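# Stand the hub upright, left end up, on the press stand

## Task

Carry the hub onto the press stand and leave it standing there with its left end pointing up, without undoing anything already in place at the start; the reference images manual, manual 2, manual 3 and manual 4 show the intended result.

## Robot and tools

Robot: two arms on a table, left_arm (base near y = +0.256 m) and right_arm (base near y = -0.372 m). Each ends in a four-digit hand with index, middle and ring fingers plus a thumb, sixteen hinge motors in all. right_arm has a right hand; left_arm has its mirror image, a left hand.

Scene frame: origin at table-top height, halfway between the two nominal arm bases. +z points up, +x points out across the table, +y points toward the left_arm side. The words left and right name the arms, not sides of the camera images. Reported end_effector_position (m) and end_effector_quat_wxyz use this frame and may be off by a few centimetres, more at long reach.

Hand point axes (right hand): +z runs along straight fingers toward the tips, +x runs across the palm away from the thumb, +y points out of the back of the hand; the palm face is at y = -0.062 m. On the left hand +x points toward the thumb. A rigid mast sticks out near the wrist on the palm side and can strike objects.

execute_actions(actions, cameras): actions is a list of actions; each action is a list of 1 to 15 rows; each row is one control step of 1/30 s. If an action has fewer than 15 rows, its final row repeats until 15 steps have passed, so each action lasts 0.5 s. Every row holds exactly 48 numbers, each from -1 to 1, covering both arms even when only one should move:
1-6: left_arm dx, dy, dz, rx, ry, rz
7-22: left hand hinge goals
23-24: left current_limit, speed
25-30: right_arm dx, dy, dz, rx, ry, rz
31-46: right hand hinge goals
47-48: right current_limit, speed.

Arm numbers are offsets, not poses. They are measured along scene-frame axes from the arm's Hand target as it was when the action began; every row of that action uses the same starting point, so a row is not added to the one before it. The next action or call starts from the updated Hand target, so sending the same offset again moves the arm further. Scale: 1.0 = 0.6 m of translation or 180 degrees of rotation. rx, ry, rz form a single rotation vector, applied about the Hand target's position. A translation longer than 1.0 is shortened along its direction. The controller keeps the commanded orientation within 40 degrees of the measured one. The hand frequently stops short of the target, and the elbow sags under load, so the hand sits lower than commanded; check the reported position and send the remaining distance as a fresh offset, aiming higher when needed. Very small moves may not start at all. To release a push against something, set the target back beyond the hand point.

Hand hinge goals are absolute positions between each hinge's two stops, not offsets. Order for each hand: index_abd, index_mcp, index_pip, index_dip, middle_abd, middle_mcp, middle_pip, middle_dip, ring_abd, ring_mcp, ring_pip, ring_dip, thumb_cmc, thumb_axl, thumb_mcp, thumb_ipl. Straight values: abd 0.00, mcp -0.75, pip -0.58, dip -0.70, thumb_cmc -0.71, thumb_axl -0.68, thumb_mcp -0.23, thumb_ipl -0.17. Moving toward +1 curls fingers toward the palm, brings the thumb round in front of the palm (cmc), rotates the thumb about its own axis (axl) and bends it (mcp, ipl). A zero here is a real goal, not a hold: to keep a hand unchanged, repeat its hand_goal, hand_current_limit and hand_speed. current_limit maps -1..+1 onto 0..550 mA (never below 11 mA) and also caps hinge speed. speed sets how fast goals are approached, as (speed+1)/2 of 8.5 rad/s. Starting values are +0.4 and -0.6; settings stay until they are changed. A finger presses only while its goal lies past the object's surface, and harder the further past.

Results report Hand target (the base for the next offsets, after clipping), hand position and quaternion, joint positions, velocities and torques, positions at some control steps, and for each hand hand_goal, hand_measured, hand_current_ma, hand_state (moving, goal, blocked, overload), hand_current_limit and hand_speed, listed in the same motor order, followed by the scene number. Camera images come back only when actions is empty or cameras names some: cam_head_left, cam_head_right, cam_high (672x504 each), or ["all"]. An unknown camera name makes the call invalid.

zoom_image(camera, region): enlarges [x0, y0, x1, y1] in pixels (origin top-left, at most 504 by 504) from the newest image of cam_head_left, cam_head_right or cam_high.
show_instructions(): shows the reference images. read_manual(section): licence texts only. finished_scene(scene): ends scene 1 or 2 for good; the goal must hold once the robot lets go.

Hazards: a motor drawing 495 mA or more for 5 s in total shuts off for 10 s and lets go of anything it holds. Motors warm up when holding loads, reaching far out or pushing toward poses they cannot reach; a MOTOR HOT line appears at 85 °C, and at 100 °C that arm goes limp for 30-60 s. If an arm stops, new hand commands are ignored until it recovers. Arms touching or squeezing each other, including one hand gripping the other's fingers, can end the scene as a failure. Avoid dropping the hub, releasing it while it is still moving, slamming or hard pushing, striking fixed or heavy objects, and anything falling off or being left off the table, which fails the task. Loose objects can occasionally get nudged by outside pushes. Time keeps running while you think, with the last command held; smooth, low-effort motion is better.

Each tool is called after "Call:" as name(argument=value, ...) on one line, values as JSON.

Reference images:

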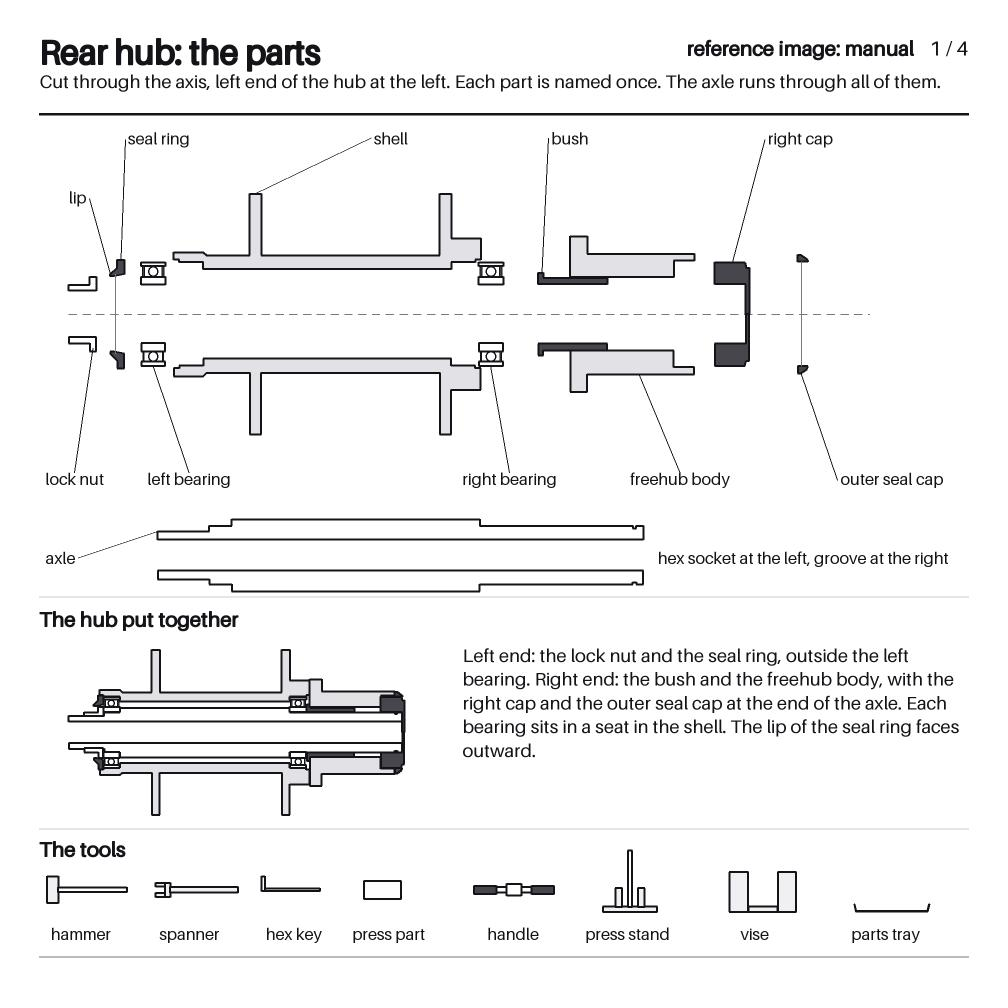

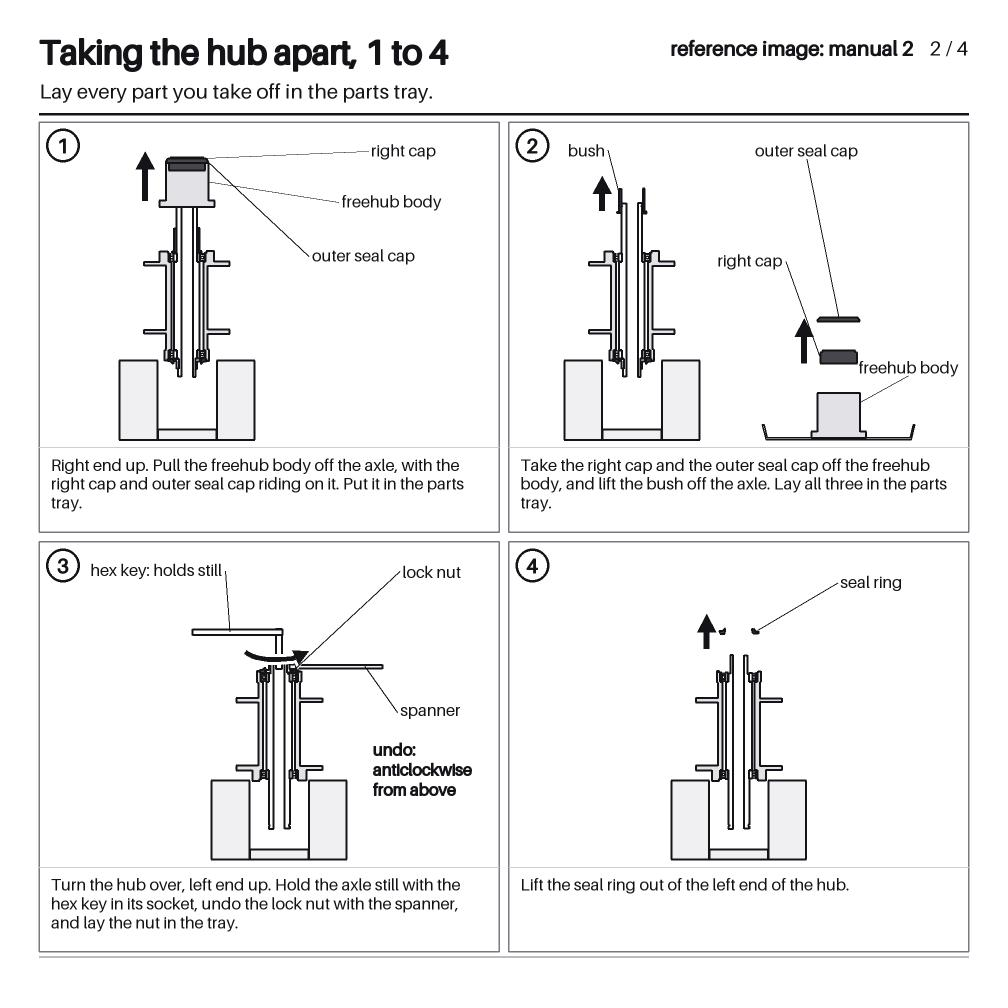

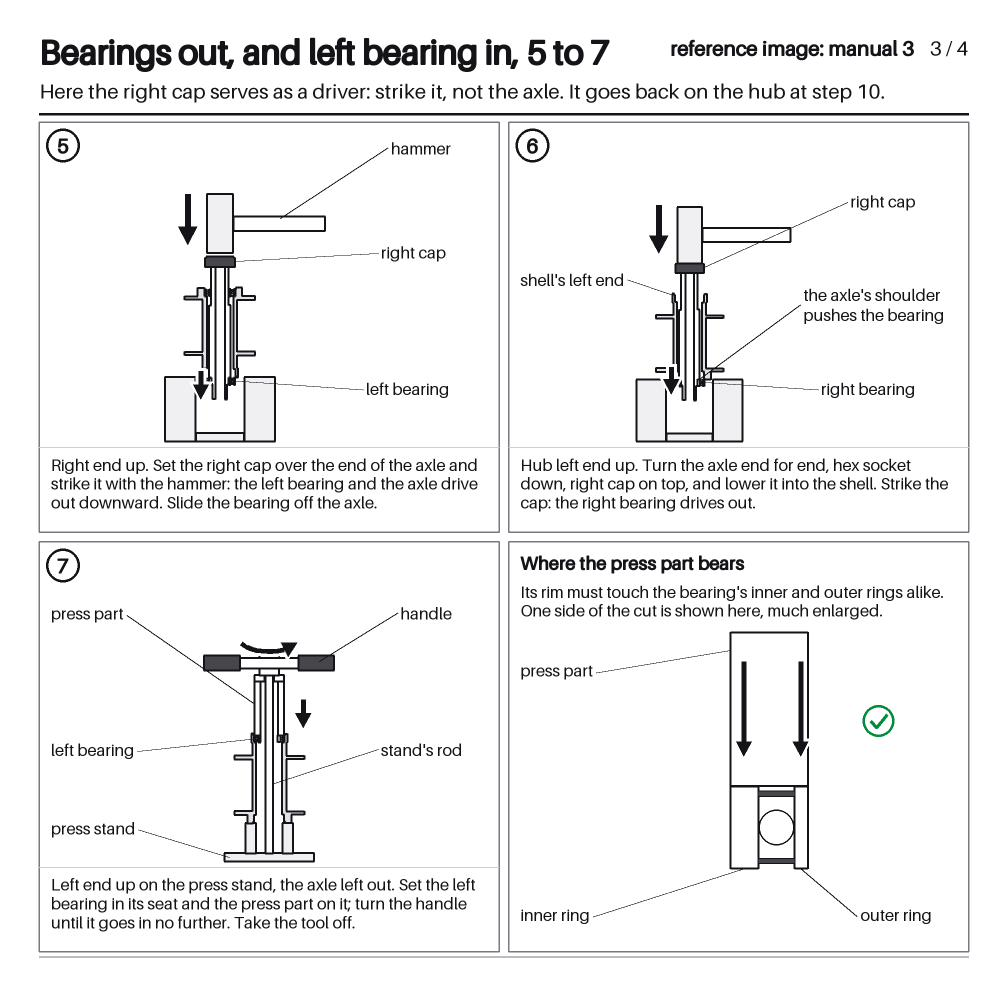

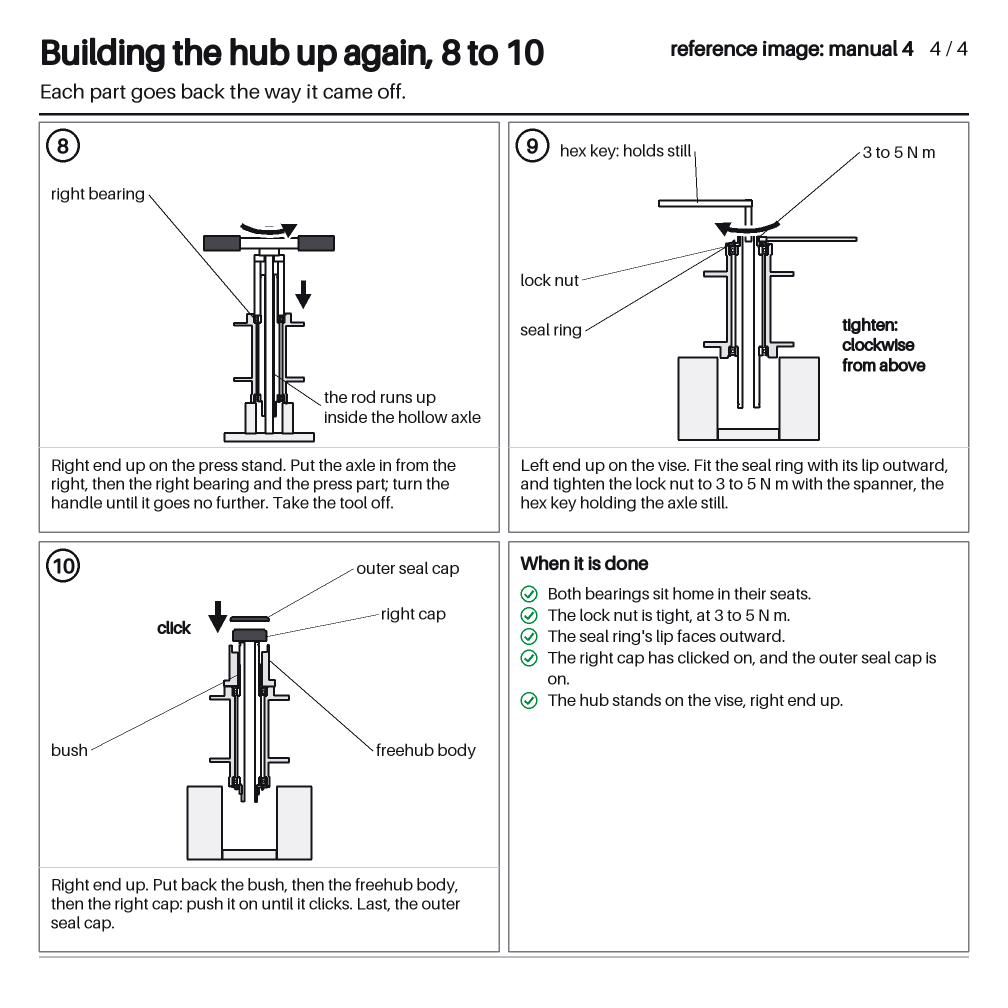

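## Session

Call:
execute_actions(actions=[])

Call:
zoom_image(camera="cam_head_right", region=[260, 130, 480, 330])

Call:
zoom_image(camera="cam_high", region=[220, 230, 420, 430])

Scene clock: 0.00 s.
left_arm: end_effector_position=(+0.6540, +0.3901, +0.3133) hand_goal=(+0.000, -0.754, -0.576, -0.696, +0.000, -0.754, -0.576, -0.696, +0.000, -0.754, -0.576, -0.696, -0.714, -0.678, -0.226, -0.168) hand_measured=(+0.000, -0.754, -0.576, -0.696, +0.000, -0.754, -0.576, -0.696, +0.000, -0.754, -0.576, -0.696, -0.714, -0.678, -0.226, -0.168) hand_current_ma=(+0, +0, +0, +0, +0, +0, +0, +0, +0, +0, +0, +0, +0, +0, +0, +0) hand_state=(goal, goal, goal, goal, goal, goal, goal, goal, goal, goal, goal, goal, goal, goal, goal, goal) hand_current_limit=0.40 hand_speed=-0.60 end_effector_quat_wxyz=(-0.157, +0.984, -0.031, +0.075) | right_arm: end_effector_position=(+0.2974, +0.0991, +0.2313) hand_goal=(+0.000, -0.754, -0.576, -0.696, +0.000, -0.754, -0.576, -0.696, +0.000, -0.754, -0.576, -0.696, -0.714, -0.678, -0.226, -0.168) hand_measured=(+0.000, -0.754, -0.576, -0.696, +0.000, -0.754, -0.576, -0.696, +0.000, -0.754, -0.576, -0.696, -0.714, -0.678, -0.226, -0.168) hand_current_ma=(+0, +0, +0, +0, +0, +0, +0, +0, +0, +0, +0, +0, +0, +0, +0, +0) hand_state=(goal, goal, goal, goal, goal, goal, goal, goal, goal, goal, goal, goal, goal, goal, goal, goal) hand_current_limit=0.40 hand_speed=-0.60 end_effector_quat_wxyz=(-0.395, +0.714, +0.424, +0.393)
Joint positions: left_arm=[0.284 1.883 2.062 -1.505 -0.253 1.945] | right_arm=[1.166 1.266 0.808 0.064 -0.16 1.756]
Joint velocities: within noise
Joint torques (N m): no reading
Heat: left arm: hottest elbow 41 °C; right arm: hottest elbow 40 °C.
Hand target: left_arm +0.6579, +0.3912, +0.3317; -0.164, +0.982, -0.028, +0.094 | right_arm +0.3007, +0.1065, +0.2439; -0.400, +0.708, +0.421, +0.402

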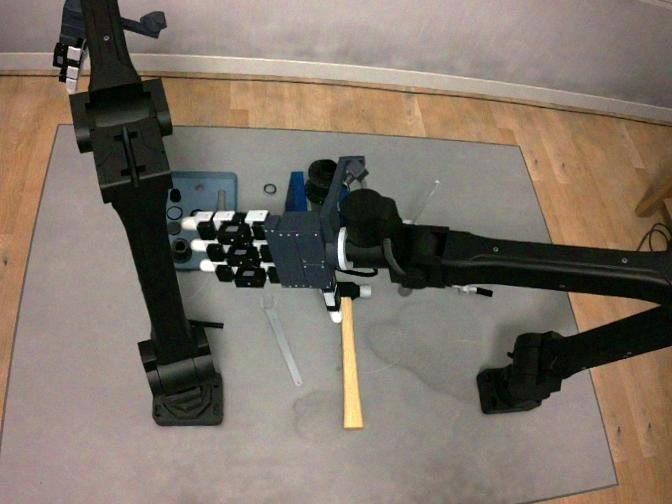

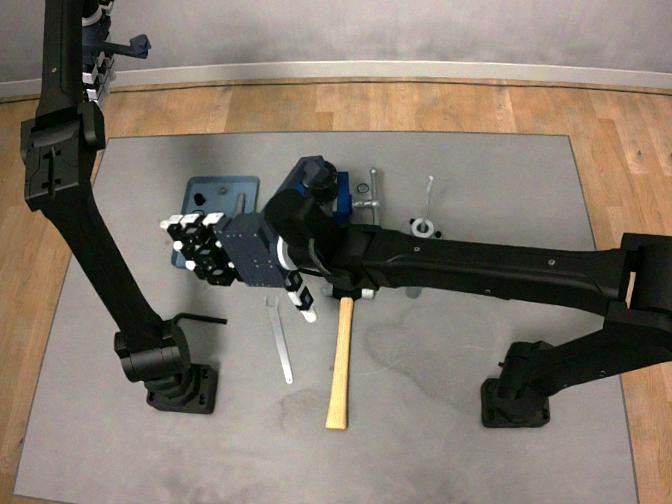

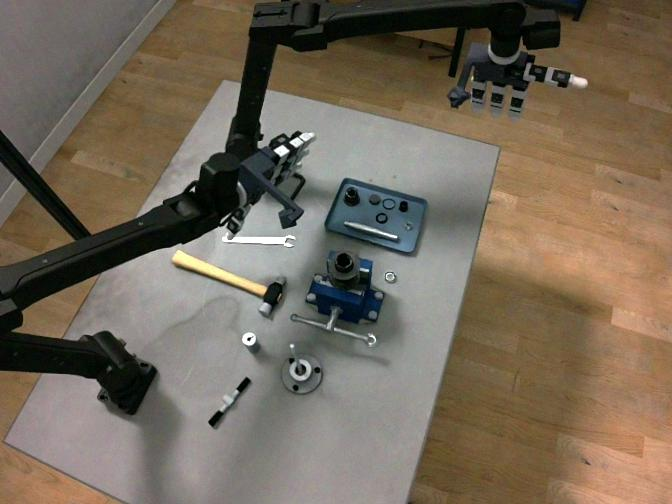

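Scaled by 2.291 from the camera's 672x504 image, which has a finer 960x720 frame.

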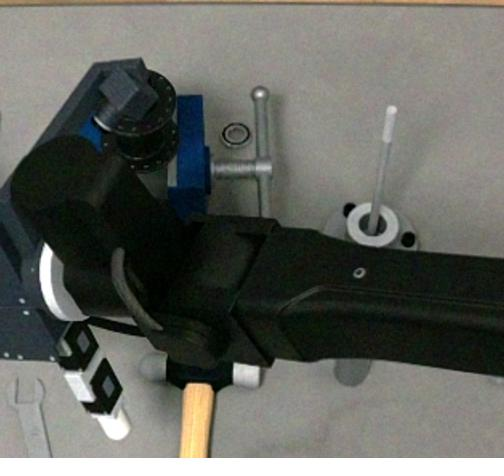

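Scaled by 2.520 from the camera's 672x504 image, which has a finer 960x720 frame.

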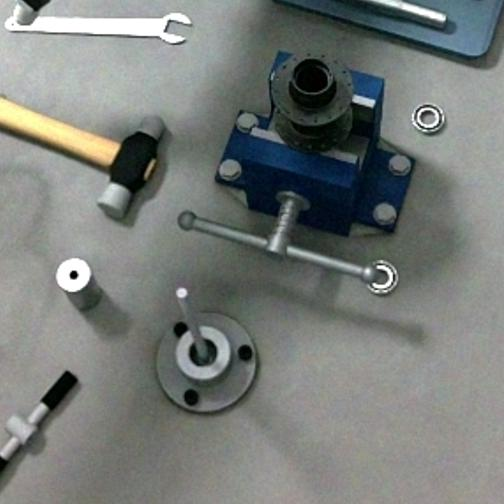

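Call:
zoom_image(camera="cam_high", region=[310, 230, 390, 310])

Call:
zoom_image(camera="cam_head_left", region=[270, 140, 370, 220])

Scaled by 6.300 from the camera's 672x504 image, which has a finer 960x720 frame.

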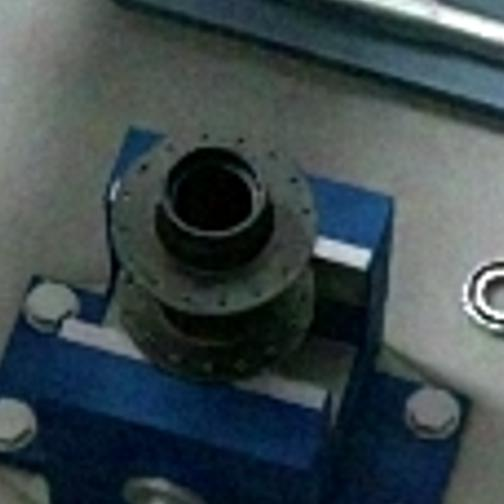

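Scaled by 5.040 from the camera's 672x504 image, which has a finer 960x720 frame.

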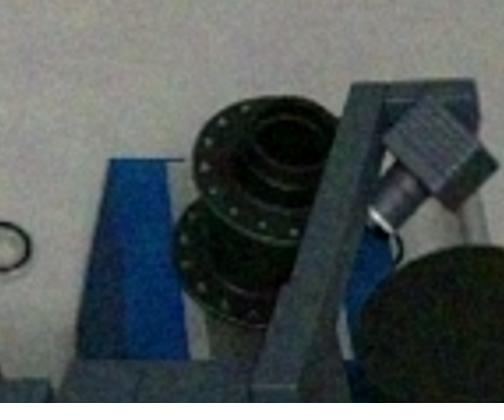

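Call:
execute_actions(actions=[[[0,0,0,0,0,0, 0,-0.754,-0.576,-0.696, 0,-0.754,-0.576,-0.696, 0,-0.754,-0.576,-0.696, -0.714,-0.678,-0.226,-0.168, 0.4,-0.6, -0.04,-0.03,0.08,0,0,0, 0,-0.754,-0.576,-0.696, 0,-0.754,-0.576,-0.696, 0,-0.754,-0.576,-0.696, -0.714,-0.678,-0.226,-0.168, 0.4,-0.6]],[[0,0,0,0,0,0, 0,-0.754,-0.576,-0.696, 0,-0.754,-0.576,-0.696, 0,-0.754,-0.576,-0.696, -0.714,-0.678,-0.226,-0.168, 0.4,-0.6, -0.06,-0.04,0.09,0,0,0, 0,-0.754,-0.576,-0.696, 0,-0.754,-0.576,-0.696, 0,-0.754,-0.576,-0.696, -0.714,-0.678,-0.226,-0.168, 0.4,-0.6]],[[0,0,0,0,0,0, 0,-0.754,-0.576,-0.696, 0,-0.754,-0.576,-0.696, 0,-0.754,-0.576,-0.696, -0.714,-0.678,-0.226,-0.168, 0.4,-0.6, -0.04,-0.03,0.04,-0.088,-0.099,-0.005, -0.1,-0.6,-0.576,-0.696, 0.1,-0.6,-0.576,-0.696, 0.12,-0.6,-0.576,-0.696, -0.3,-0.678,-0.226,-0.168, 0.4,-0.6]]], cameras=["all"])

Scene clock: 99.67 s.
left_arm: end_effector_position=(+0.6540, +0.3901, +0.3133) hand_goal=(+0.000, -0.754, -0.576, -0.696, +0.000, -0.754, -0.576, -0.696, +0.000, -0.754, -0.576, -0.696, -0.714, -0.678, -0.226, -0.168) hand_measured=(+0.000, -0.752, -0.576, -0.696, +0.000, -0.752, -0.576, -0.696, +0.000, -0.752, -0.576, -0.696, -0.714, -0.678, -0.224, -0.168) hand_current_ma=(+0, +2, -1, +0, +0, +2, -1, +0, +0, +2, -1, +0, +0, +1, +3, +0) hand_state=(goal, goal, goal, goal, goal, goal, goal, goal, goal, goal, goal, goal, goal, goal, goal, goal) hand_current_limit=0.40 hand_speed=-0.60 end_effector_quat_wxyz=(-0.157, +0.984, -0.031, +0.075) | right_arm: end_effector_position=(+0.2169, +0.0341, +0.3446) hand_goal=(-0.100, -0.600, -0.576, -0.696, +0.100, -0.600, -0.576, -0.696, +0.120, -0.600, -0.576, -0.696, -0.300, -0.678, -0.226, -0.168) hand_measured=(-0.102, -0.602, -0.576, -0.696, +0.088, -0.602, -0.576, -0.696, +0.110, -0.602, -0.576, -0.696, -0.310, -0.678, -0.226, -0.168) hand_current_ma=(-3, -5, -2, +0, -43, -5, -2, +0, -33, -6, -2, +0, -39, +3, +2, +1) hand_state=(goal, goal, goal, goal, goal, goal, goal, goal, goal, goal, goal, goal, goal, goal, goal, goal) hand_current_limit=0.40 hand_speed=-0.60 end_effector_quat_wxyz=(-0.220, +0.698, +0.523, +0.437)
Joint positions: left_arm=[0.284 1.883 2.062 -1.505 -0.253 1.945] | right_arm=[1.451 1.004 0.933 -0.501 0.276 1.568]
Joint torques (N m): left_arm=[-0.56 -21.07 11.64 0.65 -0.26 -0.01] | right_arm=[1.79 -4.37 16.66 1.72 0.38 -0.36]
Heat: left arm: hottest elbow 51 °C; right arm: hottest elbow 56 °C.
Hand target: left_arm +0.6579, +0.3912, +0.3317; -0.164, +0.982, -0.028, +0.094 | right_arm +0.2167, +0.0465, +0.3699; -0.226, +0.689, +0.524, +0.447
Off the commanded pose: left_arm 0.019 m, 2 deg | right_arm 0.028 m, 2 deg.
Step readings (end_effector_position of left_arm | right_arm):
0: (+0.6540, +0.3901, +0.3133) | (+0.2974, +0.0991, +0.2313)
1: (+0.6540, +0.3901, +0.3133) | (+0.2974, +0.0991, +0.2315)
2: (+0.6540, +0.3901, +0.3133) | (+0.2973, +0.0975, +0.2312)
4: (+0.6540, +0.3901, +0.3133) | (+0.2939, +0.0909, +0.2334)
8: (+0.6540, +0.3901, +0.3133) | (+0.2847, +0.0800, +0.2542)
15: (+0.6540, +0.3901, +0.3133) | (+0.2768, +0.0764, +0.2731)
16: (+0.6540, +0.3901, +0.3133) | (+0.2766, +0.0756, +0.2723)
17: (+0.6540, +0.3901, +0.3133) | (+0.2755, +0.0737, +0.2714)
19: (+0.6540, +0.3901, +0.3133) | (+0.2700, +0.0653, +0.2708)
23: (+0.6540, +0.3901, +0.3133) | (+0.2510, +0.0547, +0.2900)
30: (+0.6540, +0.3901, +0.3133) | (+0.2425, +0.0554, +0.3287)
31: (+0.6540, +0.3901, +0.3133) | (+0.2435, +0.0542, +0.3291)
32: (+0.6540, +0.3901, +0.3133) | (+0.2447, +0.0502, +0.3289)
34: (+0.6540, +0.3901, +0.3133) | (+0.2434, +0.0397, +0.3285)
38: (+0.6540, +0.3901, +0.3133) | (+0.2242, +0.0336, +0.3285)
45: (+0.6540, +0.3901, +0.3133) | (+0.2155, +0.0333, +0.3429)

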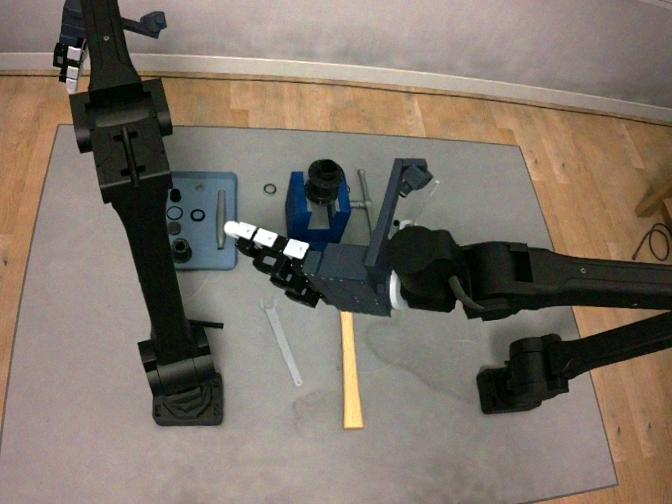

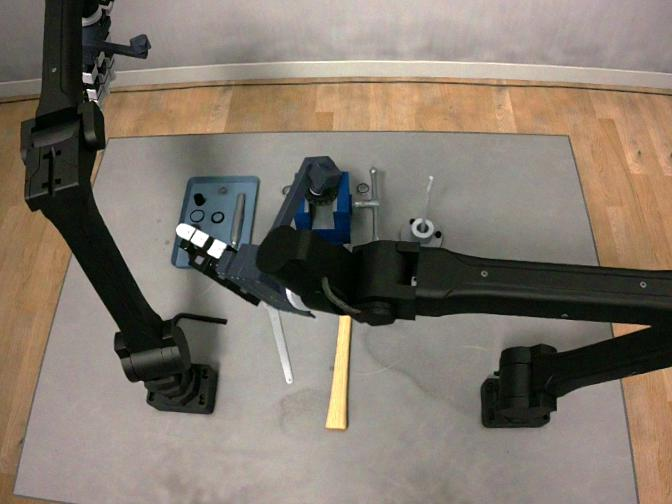

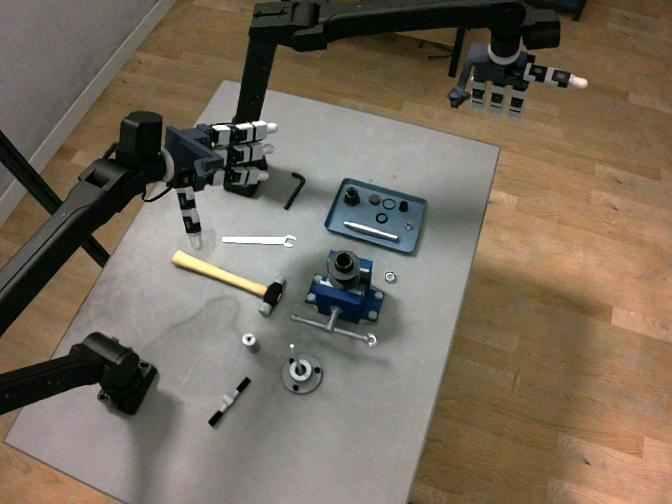

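Call:
execute_actions(actions=[[[0,0,0,0,0,0, 0,-0.754,-0.576,-0.696, 0,-0.754,-0.576,-0.696, 0,-0.754,-0.576,-0.696, -0.714,-0.678,-0.226,-0.168, 0.4,-0.6, -0.01,-0.05,0.0,-0.088,-0.099,-0.005, -0.2,-0.455,-0.576,-0.696, 0.2,-0.455,-0.576,-0.696, 0.22,-0.455,-0.576,-0.696, 0.1,-0.678,-0.226,-0.168, 0.4,-0.6]],[[0,0,0,0,0,0, 0,-0.754,-0.576,-0.696, 0,-0.754,-0.576,-0.696, 0,-0.754,-0.576,-0.696, -0.714,-0.678,-0.226,-0.168, 0.4,-0.6, 0,-0.05,0.0,-0.088,-0.099,-0.005, -0.22,-0.455,-0.576,-0.696, 0.22,-0.455,-0.576,-0.696, 0.24,-0.455,-0.576,-0.696, 0.571,-0.678,-0.226,-0.168, 0.4,-0.6]],[[0,0,0,0,0,0, 0,-0.754,-0.576,-0.696, 0,-0.754,-0.576,-0.696, 0,-0.754,-0.576,-0.696, -0.714,-0.678,-0.226,-0.168, 0.4,-0.6, 0,-0.05,0.0,-0.088,-0.099,-0.005, -0.22,-0.455,-0.576,-0.696, 0.22,-0.455,-0.576,-0.696, 0.24,-0.455,-0.576,-0.696, 0.571,-0.678,-0.226,-0.168, 0.4,-0.6]]], cameras=["all"])

Scene clock: 114.90 s.
left_arm: end_effector_position=(+0.6540, +0.3901, +0.3133) hand_goal=(+0.000, -0.754, -0.576, -0.696, +0.000, -0.754, -0.576, -0.696, +0.000, -0.754, -0.576, -0.696, -0.714, -0.678, -0.226, -0.168) hand_measured=(+0.000, -0.752, -0.576, -0.696, +0.000, -0.752, -0.576, -0.696, +0.000, -0.752, -0.576, -0.696, -0.714, -0.678, -0.224, -0.168) hand_current_ma=(+0, +2, -1, +0, +0, +2, -1, +0, +0, +2, -1, +0, +0, +1, +3, +0) hand_state=(goal, goal, goal, goal, goal, goal, goal, goal, goal, goal, goal, goal, goal, goal, goal, goal) hand_current_limit=0.40 hand_speed=-0.60 end_effector_quat_wxyz=(-0.157, +0.984, -0.031, +0.075) | right_arm: end_effector_position=(+0.2128, -0.0445, +0.3709) hand_goal=(-0.220, -0.456, -0.576, -0.696, +0.220, -0.456, -0.576, -0.696, +0.240, -0.456, -0.576, -0.696, +0.570, -0.678, -0.226, -0.168) hand_measured=(-0.220, -0.466, -0.578, -0.696, +0.216, -0.466, -0.576, -0.696, +0.238, -0.466, -0.576, -0.696, +0.566, -0.678, -0.224, -0.168) hand_current_ma=(+2, -41, -3, +0, -11, -39, -3, +0, -9, -40, -2, +0, -11, +3, +9, +1) hand_state=(goal, goal, goal, goal, goal, goal, goal, goal, goal, goal, goal, goal, goal, goal, goal, goal) hand_current_limit=0.40 hand_speed=-0.60 end_effector_quat_wxyz=(+0.323, +0.471, +0.679, +0.460)
Joint positions: left_arm=[0.284 1.883 2.062 -1.505 -0.253 1.945] | right_arm=[1.61 0.971 0.731 -0.643 1.076 0.814]
Joint torques (N m): left_arm=[-0.62 -21.01 11.64 0.66 -0.27 -0.02] | right_arm=[1.67 -4.19 10.09 2.14 1.08 -0.21]
Heat: left arm: hottest elbow 52 °C; right arm: hottest elbow 61 °C.
Hand target: left_arm +0.6579, +0.3912, +0.3317; -0.164, +0.982, -0.028, +0.094 | right_arm +0.2106, -0.0435, +0.3699; +0.322, +0.463, +0.682, +0.465
Off the commanded pose: left_arm 0.019 m, 2 deg | right_arm 0.003 m, 1 deg.
Step readings (end_effector_position of left_arm | right_arm):
0: (+0.6540, +0.3901, +0.3133) | (+0.2169, +0.0341, +0.3447)
1: (+0.6540, +0.3901, +0.3133) | (+0.2176, +0.0332, +0.3452)
2: (+0.6540, +0.3901, +0.3133) | (+0.2205, +0.0282, +0.3472)
4: (+0.6540, +0.3901, +0.3133) | (+0.2219, +0.0170, +0.3523)
8: (+0.6540, +0.3901, +0.3133) | (+0.2158, +0.0095, +0.3600)
15: (+0.6540, +0.3901, +0.3133) | (+0.2125, +0.0100, +0.3654)
16: (+0.6540, +0.3901, +0.3133) | (+0.2133, +0.0092, +0.3664)
17: (+0.6540, +0.3901, +0.3133) | (+0.2151, +0.0051, +0.3700)
19: (+0.6540, +0.3901, +0.3133) | (+0.2177, -0.0061, +0.3787)
23: (+0.6540, +0.3901, +0.3133) | (+0.2153, -0.0151, +0.3778)
30: (+0.6540, +0.3901, +0.3133) | (+0.2139, -0.0176, +0.3699)
31: (+0.6540, +0.3901, +0.3133) | (+0.2142, -0.0181, +0.3708)
32: (+0.6540, +0.3901, +0.3133) | (+0.2149, -0.0219, +0.3748)
34: (+0.6540, +0.3901, +0.3133) | (+0.2157, -0.0329, +0.3814)
38: (+0.6540, +0.3901, +0.3133) | (+0.2153, -0.0448, +0.3717)
45: (+0.6540, +0.3901, +0.3133) | (+0.2140, -0.0466, +0.3621)

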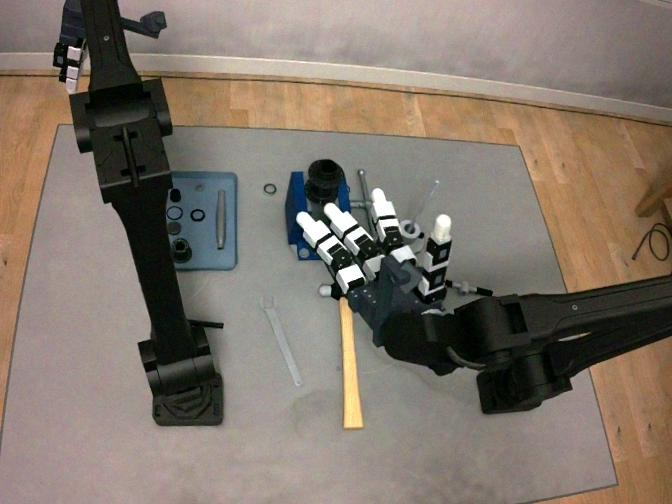

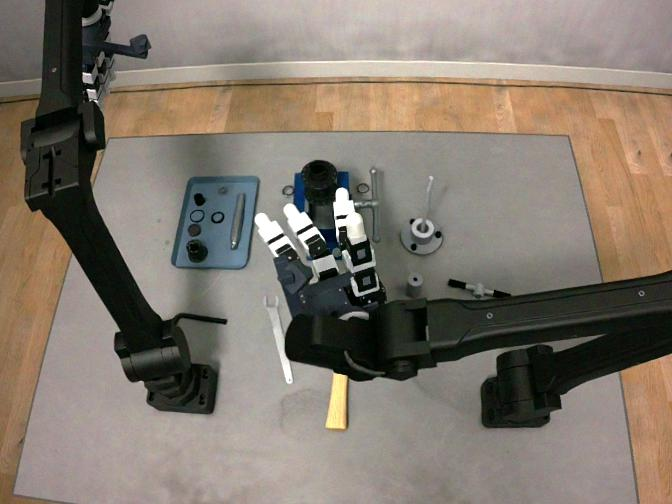

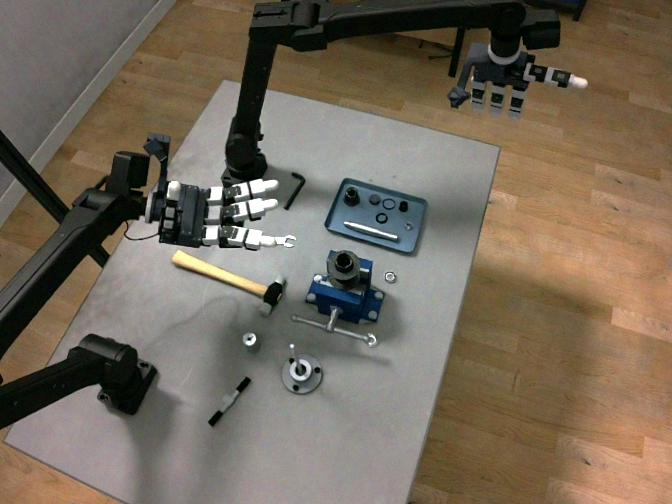

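Call:
zoom_image(camera="cam_head_right", region=[280, 145, 390, 255])

Call:
zoom_image(camera="cam_head_right", region=[385, 170, 465, 260])

Call:
zoom_image(camera="cam_high", region=[250, 230, 400, 400])

Call:
zoom_image(camera="cam_head_left", region=[270, 140, 380, 250])

Scaled by 4.582 from the camera's 672x504 image, which has a finer 960x720 frame.

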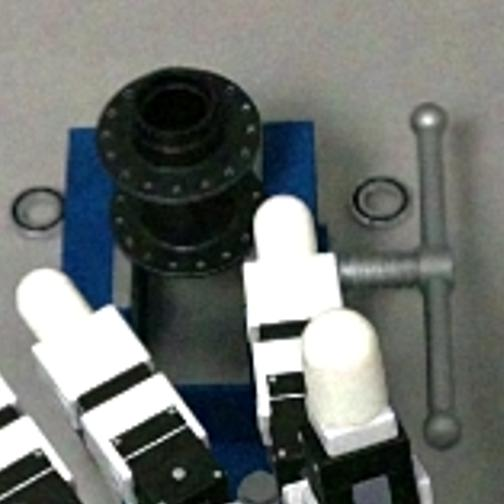

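Scaled by 5.600 from the camera's 672x504 image, which has a finer 960x720 frame.

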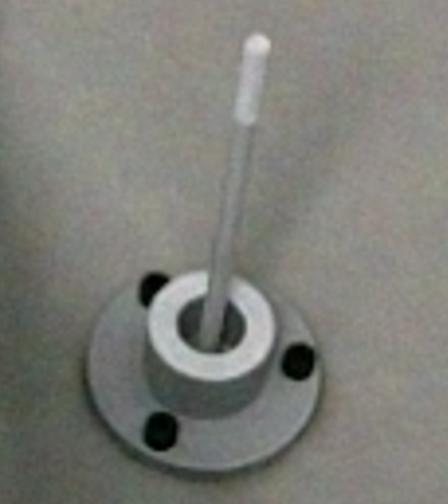

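Scaled by 2.965 from the camera's 672x504 image, which has a finer 960x720 frame.

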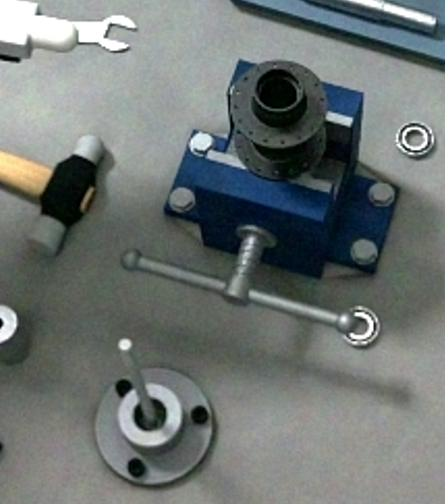

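Scaled by 4.582 from the camera's 672x504 image, which has a finer 960x720 frame.

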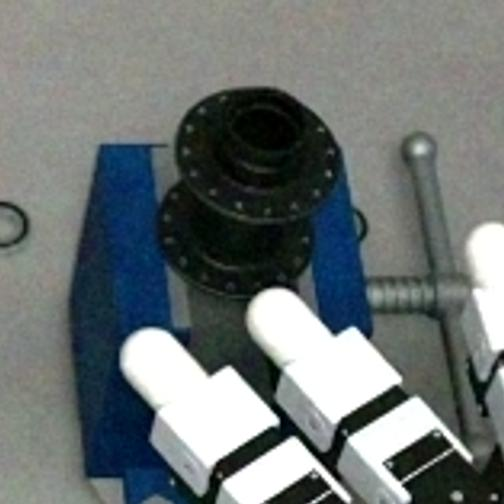

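Call:
execute_actions(actions=[[[0,0,0,0,0,0, 0,-0.754,-0.576,-0.696, 0,-0.754,-0.576,-0.696, 0,-0.754,-0.576,-0.696, -0.714,-0.678,-0.226,-0.168, 0.4,-0.6, 0.03,-0.015,-0.09,0,0,0, -0.22,-0.455,-0.576,-0.696, 0.22,-0.455,-0.576,-0.696, 0.24,-0.455,-0.576,-0.696, 0.571,-0.678,-0.226,-0.168, 0.4,-0.6]],[[0,0,0,0,0,0, 0,-0.754,-0.576,-0.696, 0,-0.754,-0.576,-0.696, 0,-0.754,-0.576,-0.696, -0.714,-0.678,-0.226,-0.168, 0.4,-0.6, 0.04,-0.018,-0.1,0,0,0, -0.22,-0.455,-0.576,-0.696, 0.22,-0.455,-0.576,-0.696, 0.24,-0.455,-0.576,-0.696, 0.571,-0.678,-0.226,-0.168, 0.4,-0.6]]], cameras=["all"])

Call:
zoom_image(camera="cam_head_right", region=[260, 145, 390, 275])

Call:
zoom_image(camera="cam_high", region=[260, 200, 380, 320])

Call:
zoom_image(camera="cam_head_left", region=[260, 140, 390, 270])

Scene clock: 158.70 s.
left_arm: end_effector_position=(+0.6540, +0.3901, +0.3133) hand_goal=(+0.000, -0.754, -0.576, -0.696, +0.000, -0.754, -0.576, -0.696, +0.000, -0.754, -0.576, -0.696, -0.714, -0.678, -0.226, -0.168) hand_measured=(+0.000, -0.752, -0.576, -0.696, +0.000, -0.752, -0.576, -0.696, +0.000, -0.752, -0.576, -0.696, -0.714, -0.678, -0.224, -0.168) hand_current_ma=(+0, +2, -1, +0, +0, +2, -1, +0, +0, +2, -1, +0, +0, +1, +3, +0) hand_state=(goal, goal, goal, goal, goal, goal, goal, goal, goal, goal, goal, goal, goal, goal, goal, goal) hand_current_limit=0.40 hand_speed=-0.60 end_effector_quat_wxyz=(-0.157, +0.984, -0.031, +0.075) | right_arm: end_effector_position=(+0.2493, -0.0636, +0.2589) hand_goal=(-0.220, -0.456, -0.576, -0.696, +0.220, -0.456, -0.576, -0.696, +0.240, -0.456, -0.576, -0.696, +0.570, -0.678, -0.226, -0.168) hand_measured=(-0.220, -0.466, -0.578, -0.696, +0.218, -0.466, -0.576, -0.696, +0.238, -0.466, -0.576, -0.696, +0.568, -0.678, -0.224, -0.168) hand_current_ma=(+2, -41, -3, +0, -8, -39, -3, +0, -6, -40, -2, +0, -6, +3, +9, +1) hand_state=(goal, goal, goal, goal, goal, goal, goal, goal, goal, goal, goal, goal, goal, goal, goal, goal) hand_current_limit=0.40 hand_speed=-0.60 end_effector_quat_wxyz=(+0.318, +0.465, +0.681, +0.467)
Joint positions: left_arm=[0.284 1.883 2.062 -1.505 -0.253 1.945] | right_arm=[1.468 1.064 0.426 -0.047 0.964 0.592]
Joint torques (N m): left_arm=[-0.5 -21.13 11.67 0.69 -0.26 -0.02] | right_arm=[0.15 -2.9 9.18 2.51 0.61 -0.23]
Heat: left arm: hottest elbow 53 °C; right arm: hottest elbow 55 °C.
Hand target: left_arm +0.6579, +0.3912, +0.3317; -0.164, +0.982, -0.028, +0.094 | right_arm +0.2526, -0.0633, +0.2558; +0.322, +0.463, +0.682, +0.465
Off the commanded pose: left_arm 0.019 m, 2 deg | right_arm 0.005 m, 1 deg.
Step readings (end_effector_position of left_arm | right_arm):
0: (+0.6540, +0.3901, +0.3133) | (+0.2128, -0.0444, +0.3709)
1: (+0.6540, +0.3901, +0.3133) | (+0.2128, -0.0445, +0.3704)
2: (+0.6540, +0.3901, +0.3133) | (+0.2128, -0.0444, +0.3685)
4: (+0.6540, +0.3901, +0.3133) | (+0.2143, -0.0455, +0.3567)
8: (+0.6540, +0.3901, +0.3133) | (+0.2211, -0.0554, +0.3250)
15: (+0.6540, +0.3901, +0.3133) | (+0.2260, -0.0561, +0.3164)
16: (+0.6540, +0.3901, +0.3133) | (+0.2259, -0.0554, +0.3168)
17: (+0.6540, +0.3901, +0.3133) | (+0.2270, -0.0551, +0.3153)
19: (+0.6540, +0.3901, +0.3133) | (+0.2310, -0.0563, +0.3049)
23: (+0.6540, +0.3901, +0.3133) | (+0.2428, -0.0677, +0.2700)
30: (+0.6540, +0.3901, +0.3133) | (+0.2493, -0.0674, +0.2537)

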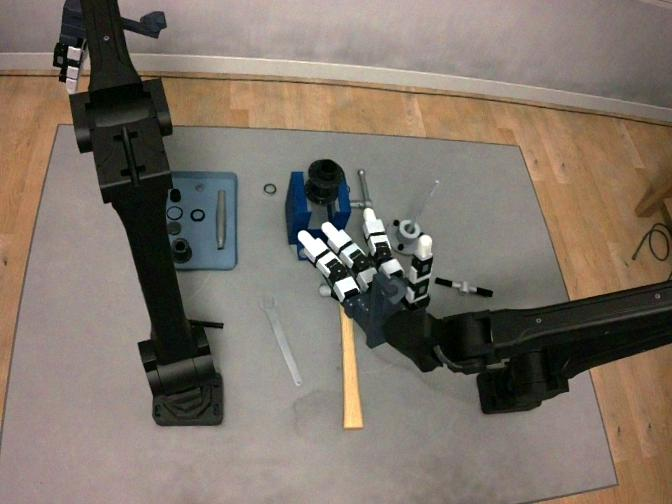

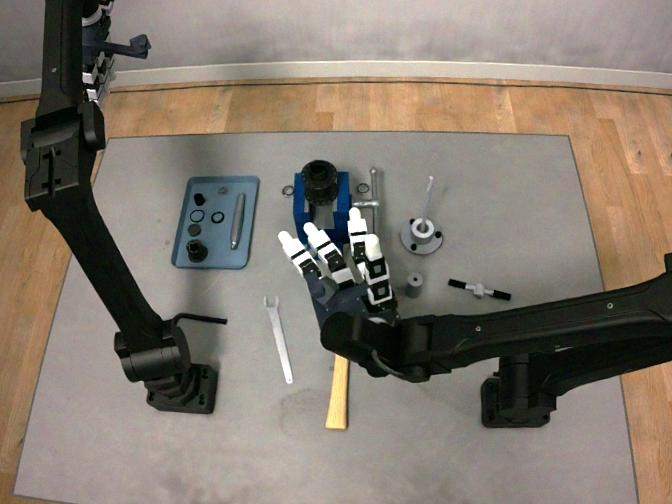

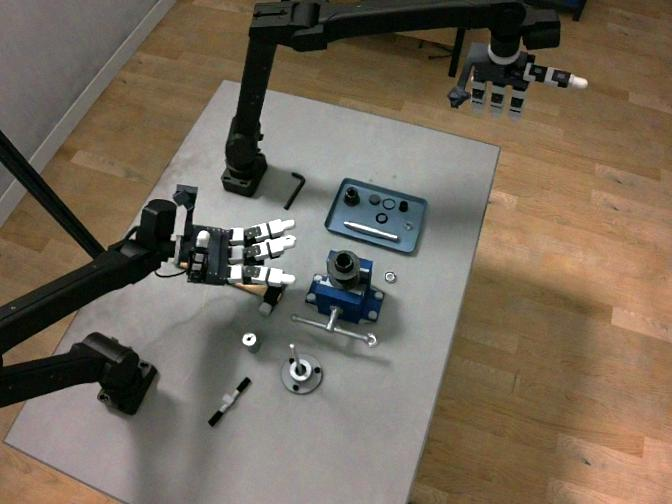

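Scaled by 3.877 from the camera's 672x504 image, which has a finer 960x720 frame.

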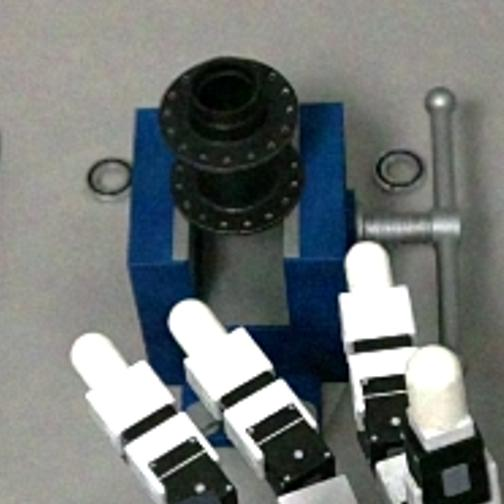

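Scaled by 4.200 from the camera's 672x504 image, which has a finer 960x720 frame.

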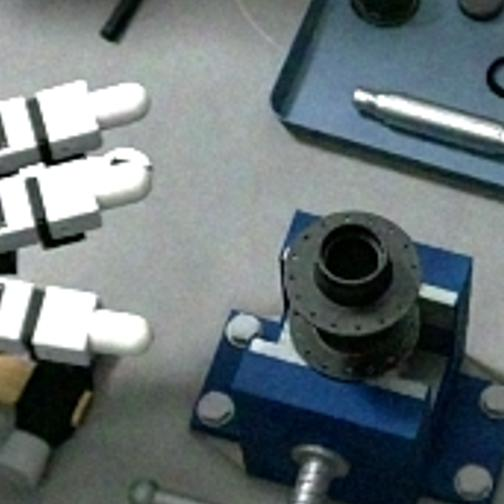

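Scaled by 3.877 from the camera's 672x504 image, which has a finer 960x720 frame.

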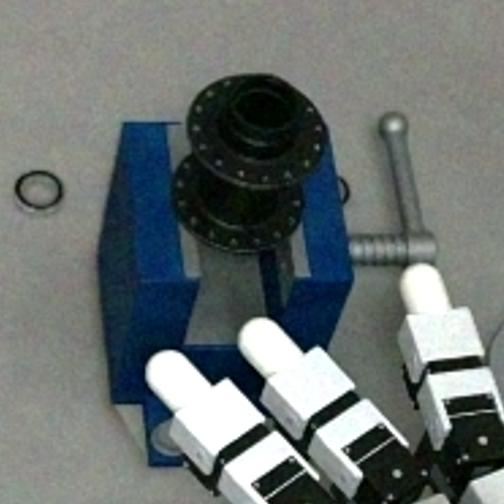

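Call:
execute_actions(actions=[[[0,0,0,0,0,0, 0,-0.754,-0.576,-0.696, 0,-0.754,-0.576,-0.696, 0,-0.754,-0.576,-0.696, -0.714,-0.678,-0.226,-0.168, 0.4,-0.6, 0.087,0.014,-0.031,0,0,0, -0.22,-0.455,-0.576,-0.696, 0.22,-0.455,-0.576,-0.696, 0.24,-0.455,-0.576,-0.696, 0.571,-0.678,-0.226,-0.168, 0.4,-0.6]]], cameras=["all"])

Call:
zoom_image(camera="cam_head_right", region=[270, 145, 380, 255])

Call:
zoom_image(camera="cam_high", region=[280, 210, 380, 310])

Call:
zoom_image(camera="cam_head_left", region=[280, 140, 390, 250])

Scene clock: 223.23 s.
left_arm: end_effector_position=(+0.6540, +0.3901, +0.3133) hand_goal=(+0.000, -0.754, -0.576, -0.696, +0.000, -0.754, -0.576, -0.696, +0.000, -0.754, -0.576, -0.696, -0.714, -0.678, -0.226, -0.168) hand_measured=(+0.000, -0.752, -0.576, -0.696, +0.000, -0.752, -0.576, -0.696, +0.000, -0.752, -0.576, -0.696, -0.714, -0.678, -0.224, -0.168) hand_current_ma=(+0, +2, -1, +0, +0, +2, -1, +0, +0, +2, -1, +0, +0, +1, +3, +0) hand_state=(goal, goal, goal, goal, goal, goal, goal, goal, goal, goal, goal, goal, goal, goal, goal, goal) hand_current_limit=0.40 hand_speed=-0.60 end_effector_quat_wxyz=(-0.157, +0.984, -0.031, +0.075) | right_arm: end_effector_position=(+0.3019, -0.0530, +0.2429) hand_goal=(-0.220, -0.456, -0.576, -0.696, +0.220, -0.456, -0.576, -0.696, +0.240, -0.456, -0.576, -0.696, +0.570, -0.678, -0.226, -0.168) hand_measured=(-0.220, -0.466, -0.578, -0.696, +0.218, -0.466, -0.576, -0.696, +0.238, -0.466, -0.576, -0.696, +0.568, -0.678, -0.224, -0.168) hand_current_ma=(+2, -41, -3, +0, -7, -39, -3, +0, -5, -40, -2, +0, -6, +3, +9, +1) hand_state=(goal, goal, goal, goal, goal, goal, goal, goal, goal, goal, goal, goal, goal, goal, goal, goal) hand_current_limit=0.40 hand_speed=-0.60 end_effector_quat_wxyz=(+0.317, +0.466, +0.680, +0.470)
Joint positions: left_arm=[0.284 1.883 2.062 -1.505 -0.253 1.945] | right_arm=[1.287 1.192 0.424 0.219 0.815 0.426]
Joint torques (N m): left_arm=[-0.56 -21.19 11.66 0.7 -0.26 -0.02] | right_arm=[0.21 -3.9 8.18 2.8 0.41 -0.23]
Heat: left arm: hottest elbow 53 °C; right arm: hottest elbow 53 °C.
Hand target: left_arm +0.6579, +0.3912, +0.3317; -0.164, +0.982, -0.028, +0.094 | right_arm +0.3049, -0.0549, +0.2373; +0.322, +0.463, +0.682, +0.465
Off the commanded pose: left_arm 0.019 m, 2 deg | right_arm 0.007 m, 1 deg.
Step readings (end_effector_position of left_arm | right_arm):
0: (+0.6540, +0.3901, +0.3133) | (+0.2493, -0.0635, +0.2589)
1: (+0.6540, +0.3901, +0.3133) | (+0.2495, -0.0632, +0.2588)
2: (+0.6540, +0.3901, +0.3133) | (+0.2515, -0.0607, +0.2572)
4: (+0.6540, +0.3901, +0.3133) | (+0.2621, -0.0579, +0.2533)
8: (+0.6540, +0.3901, +0.3133) | (+0.2917, -0.0631, +0.2441)
15: (+0.6540, +0.3901, +0.3133) | (+0.3018, -0.0562, +0.2396)

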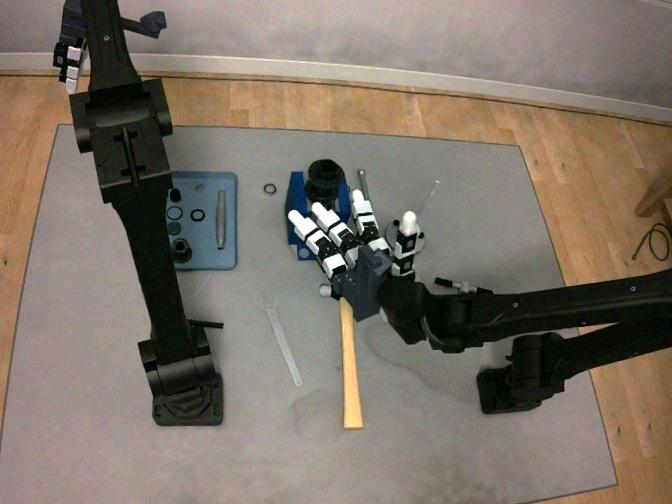

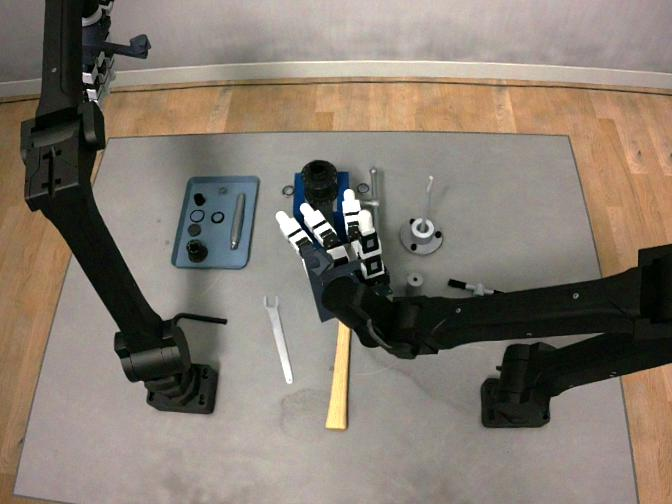

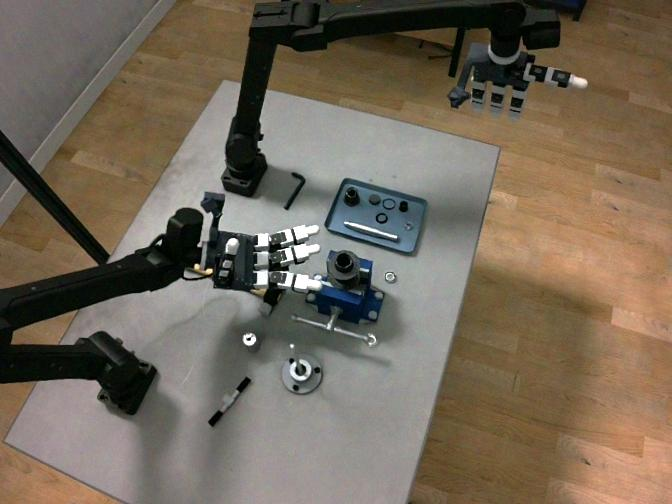

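Scaled by 4.582 from the camera's 672x504 image, which has a finer 960x720 frame.

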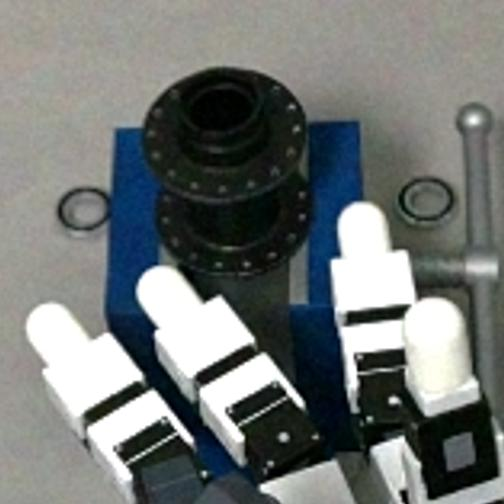

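Scaled by 5.040 from the camera's 672x504 image, which has a finer 960x720 frame.

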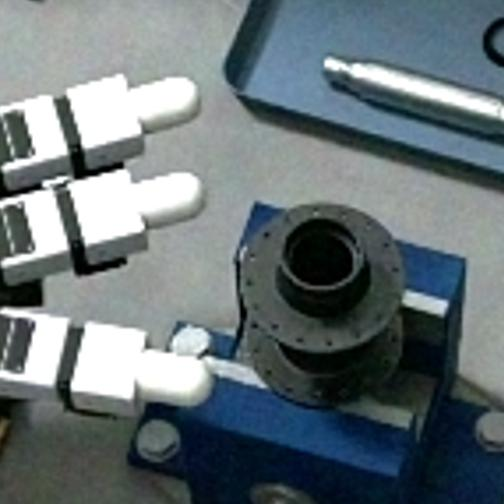

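Scaled by 4.582 from the camera's 672x504 image, which has a finer 960x720 frame.

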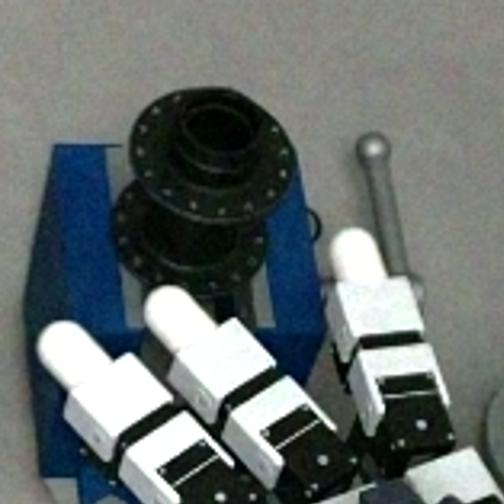

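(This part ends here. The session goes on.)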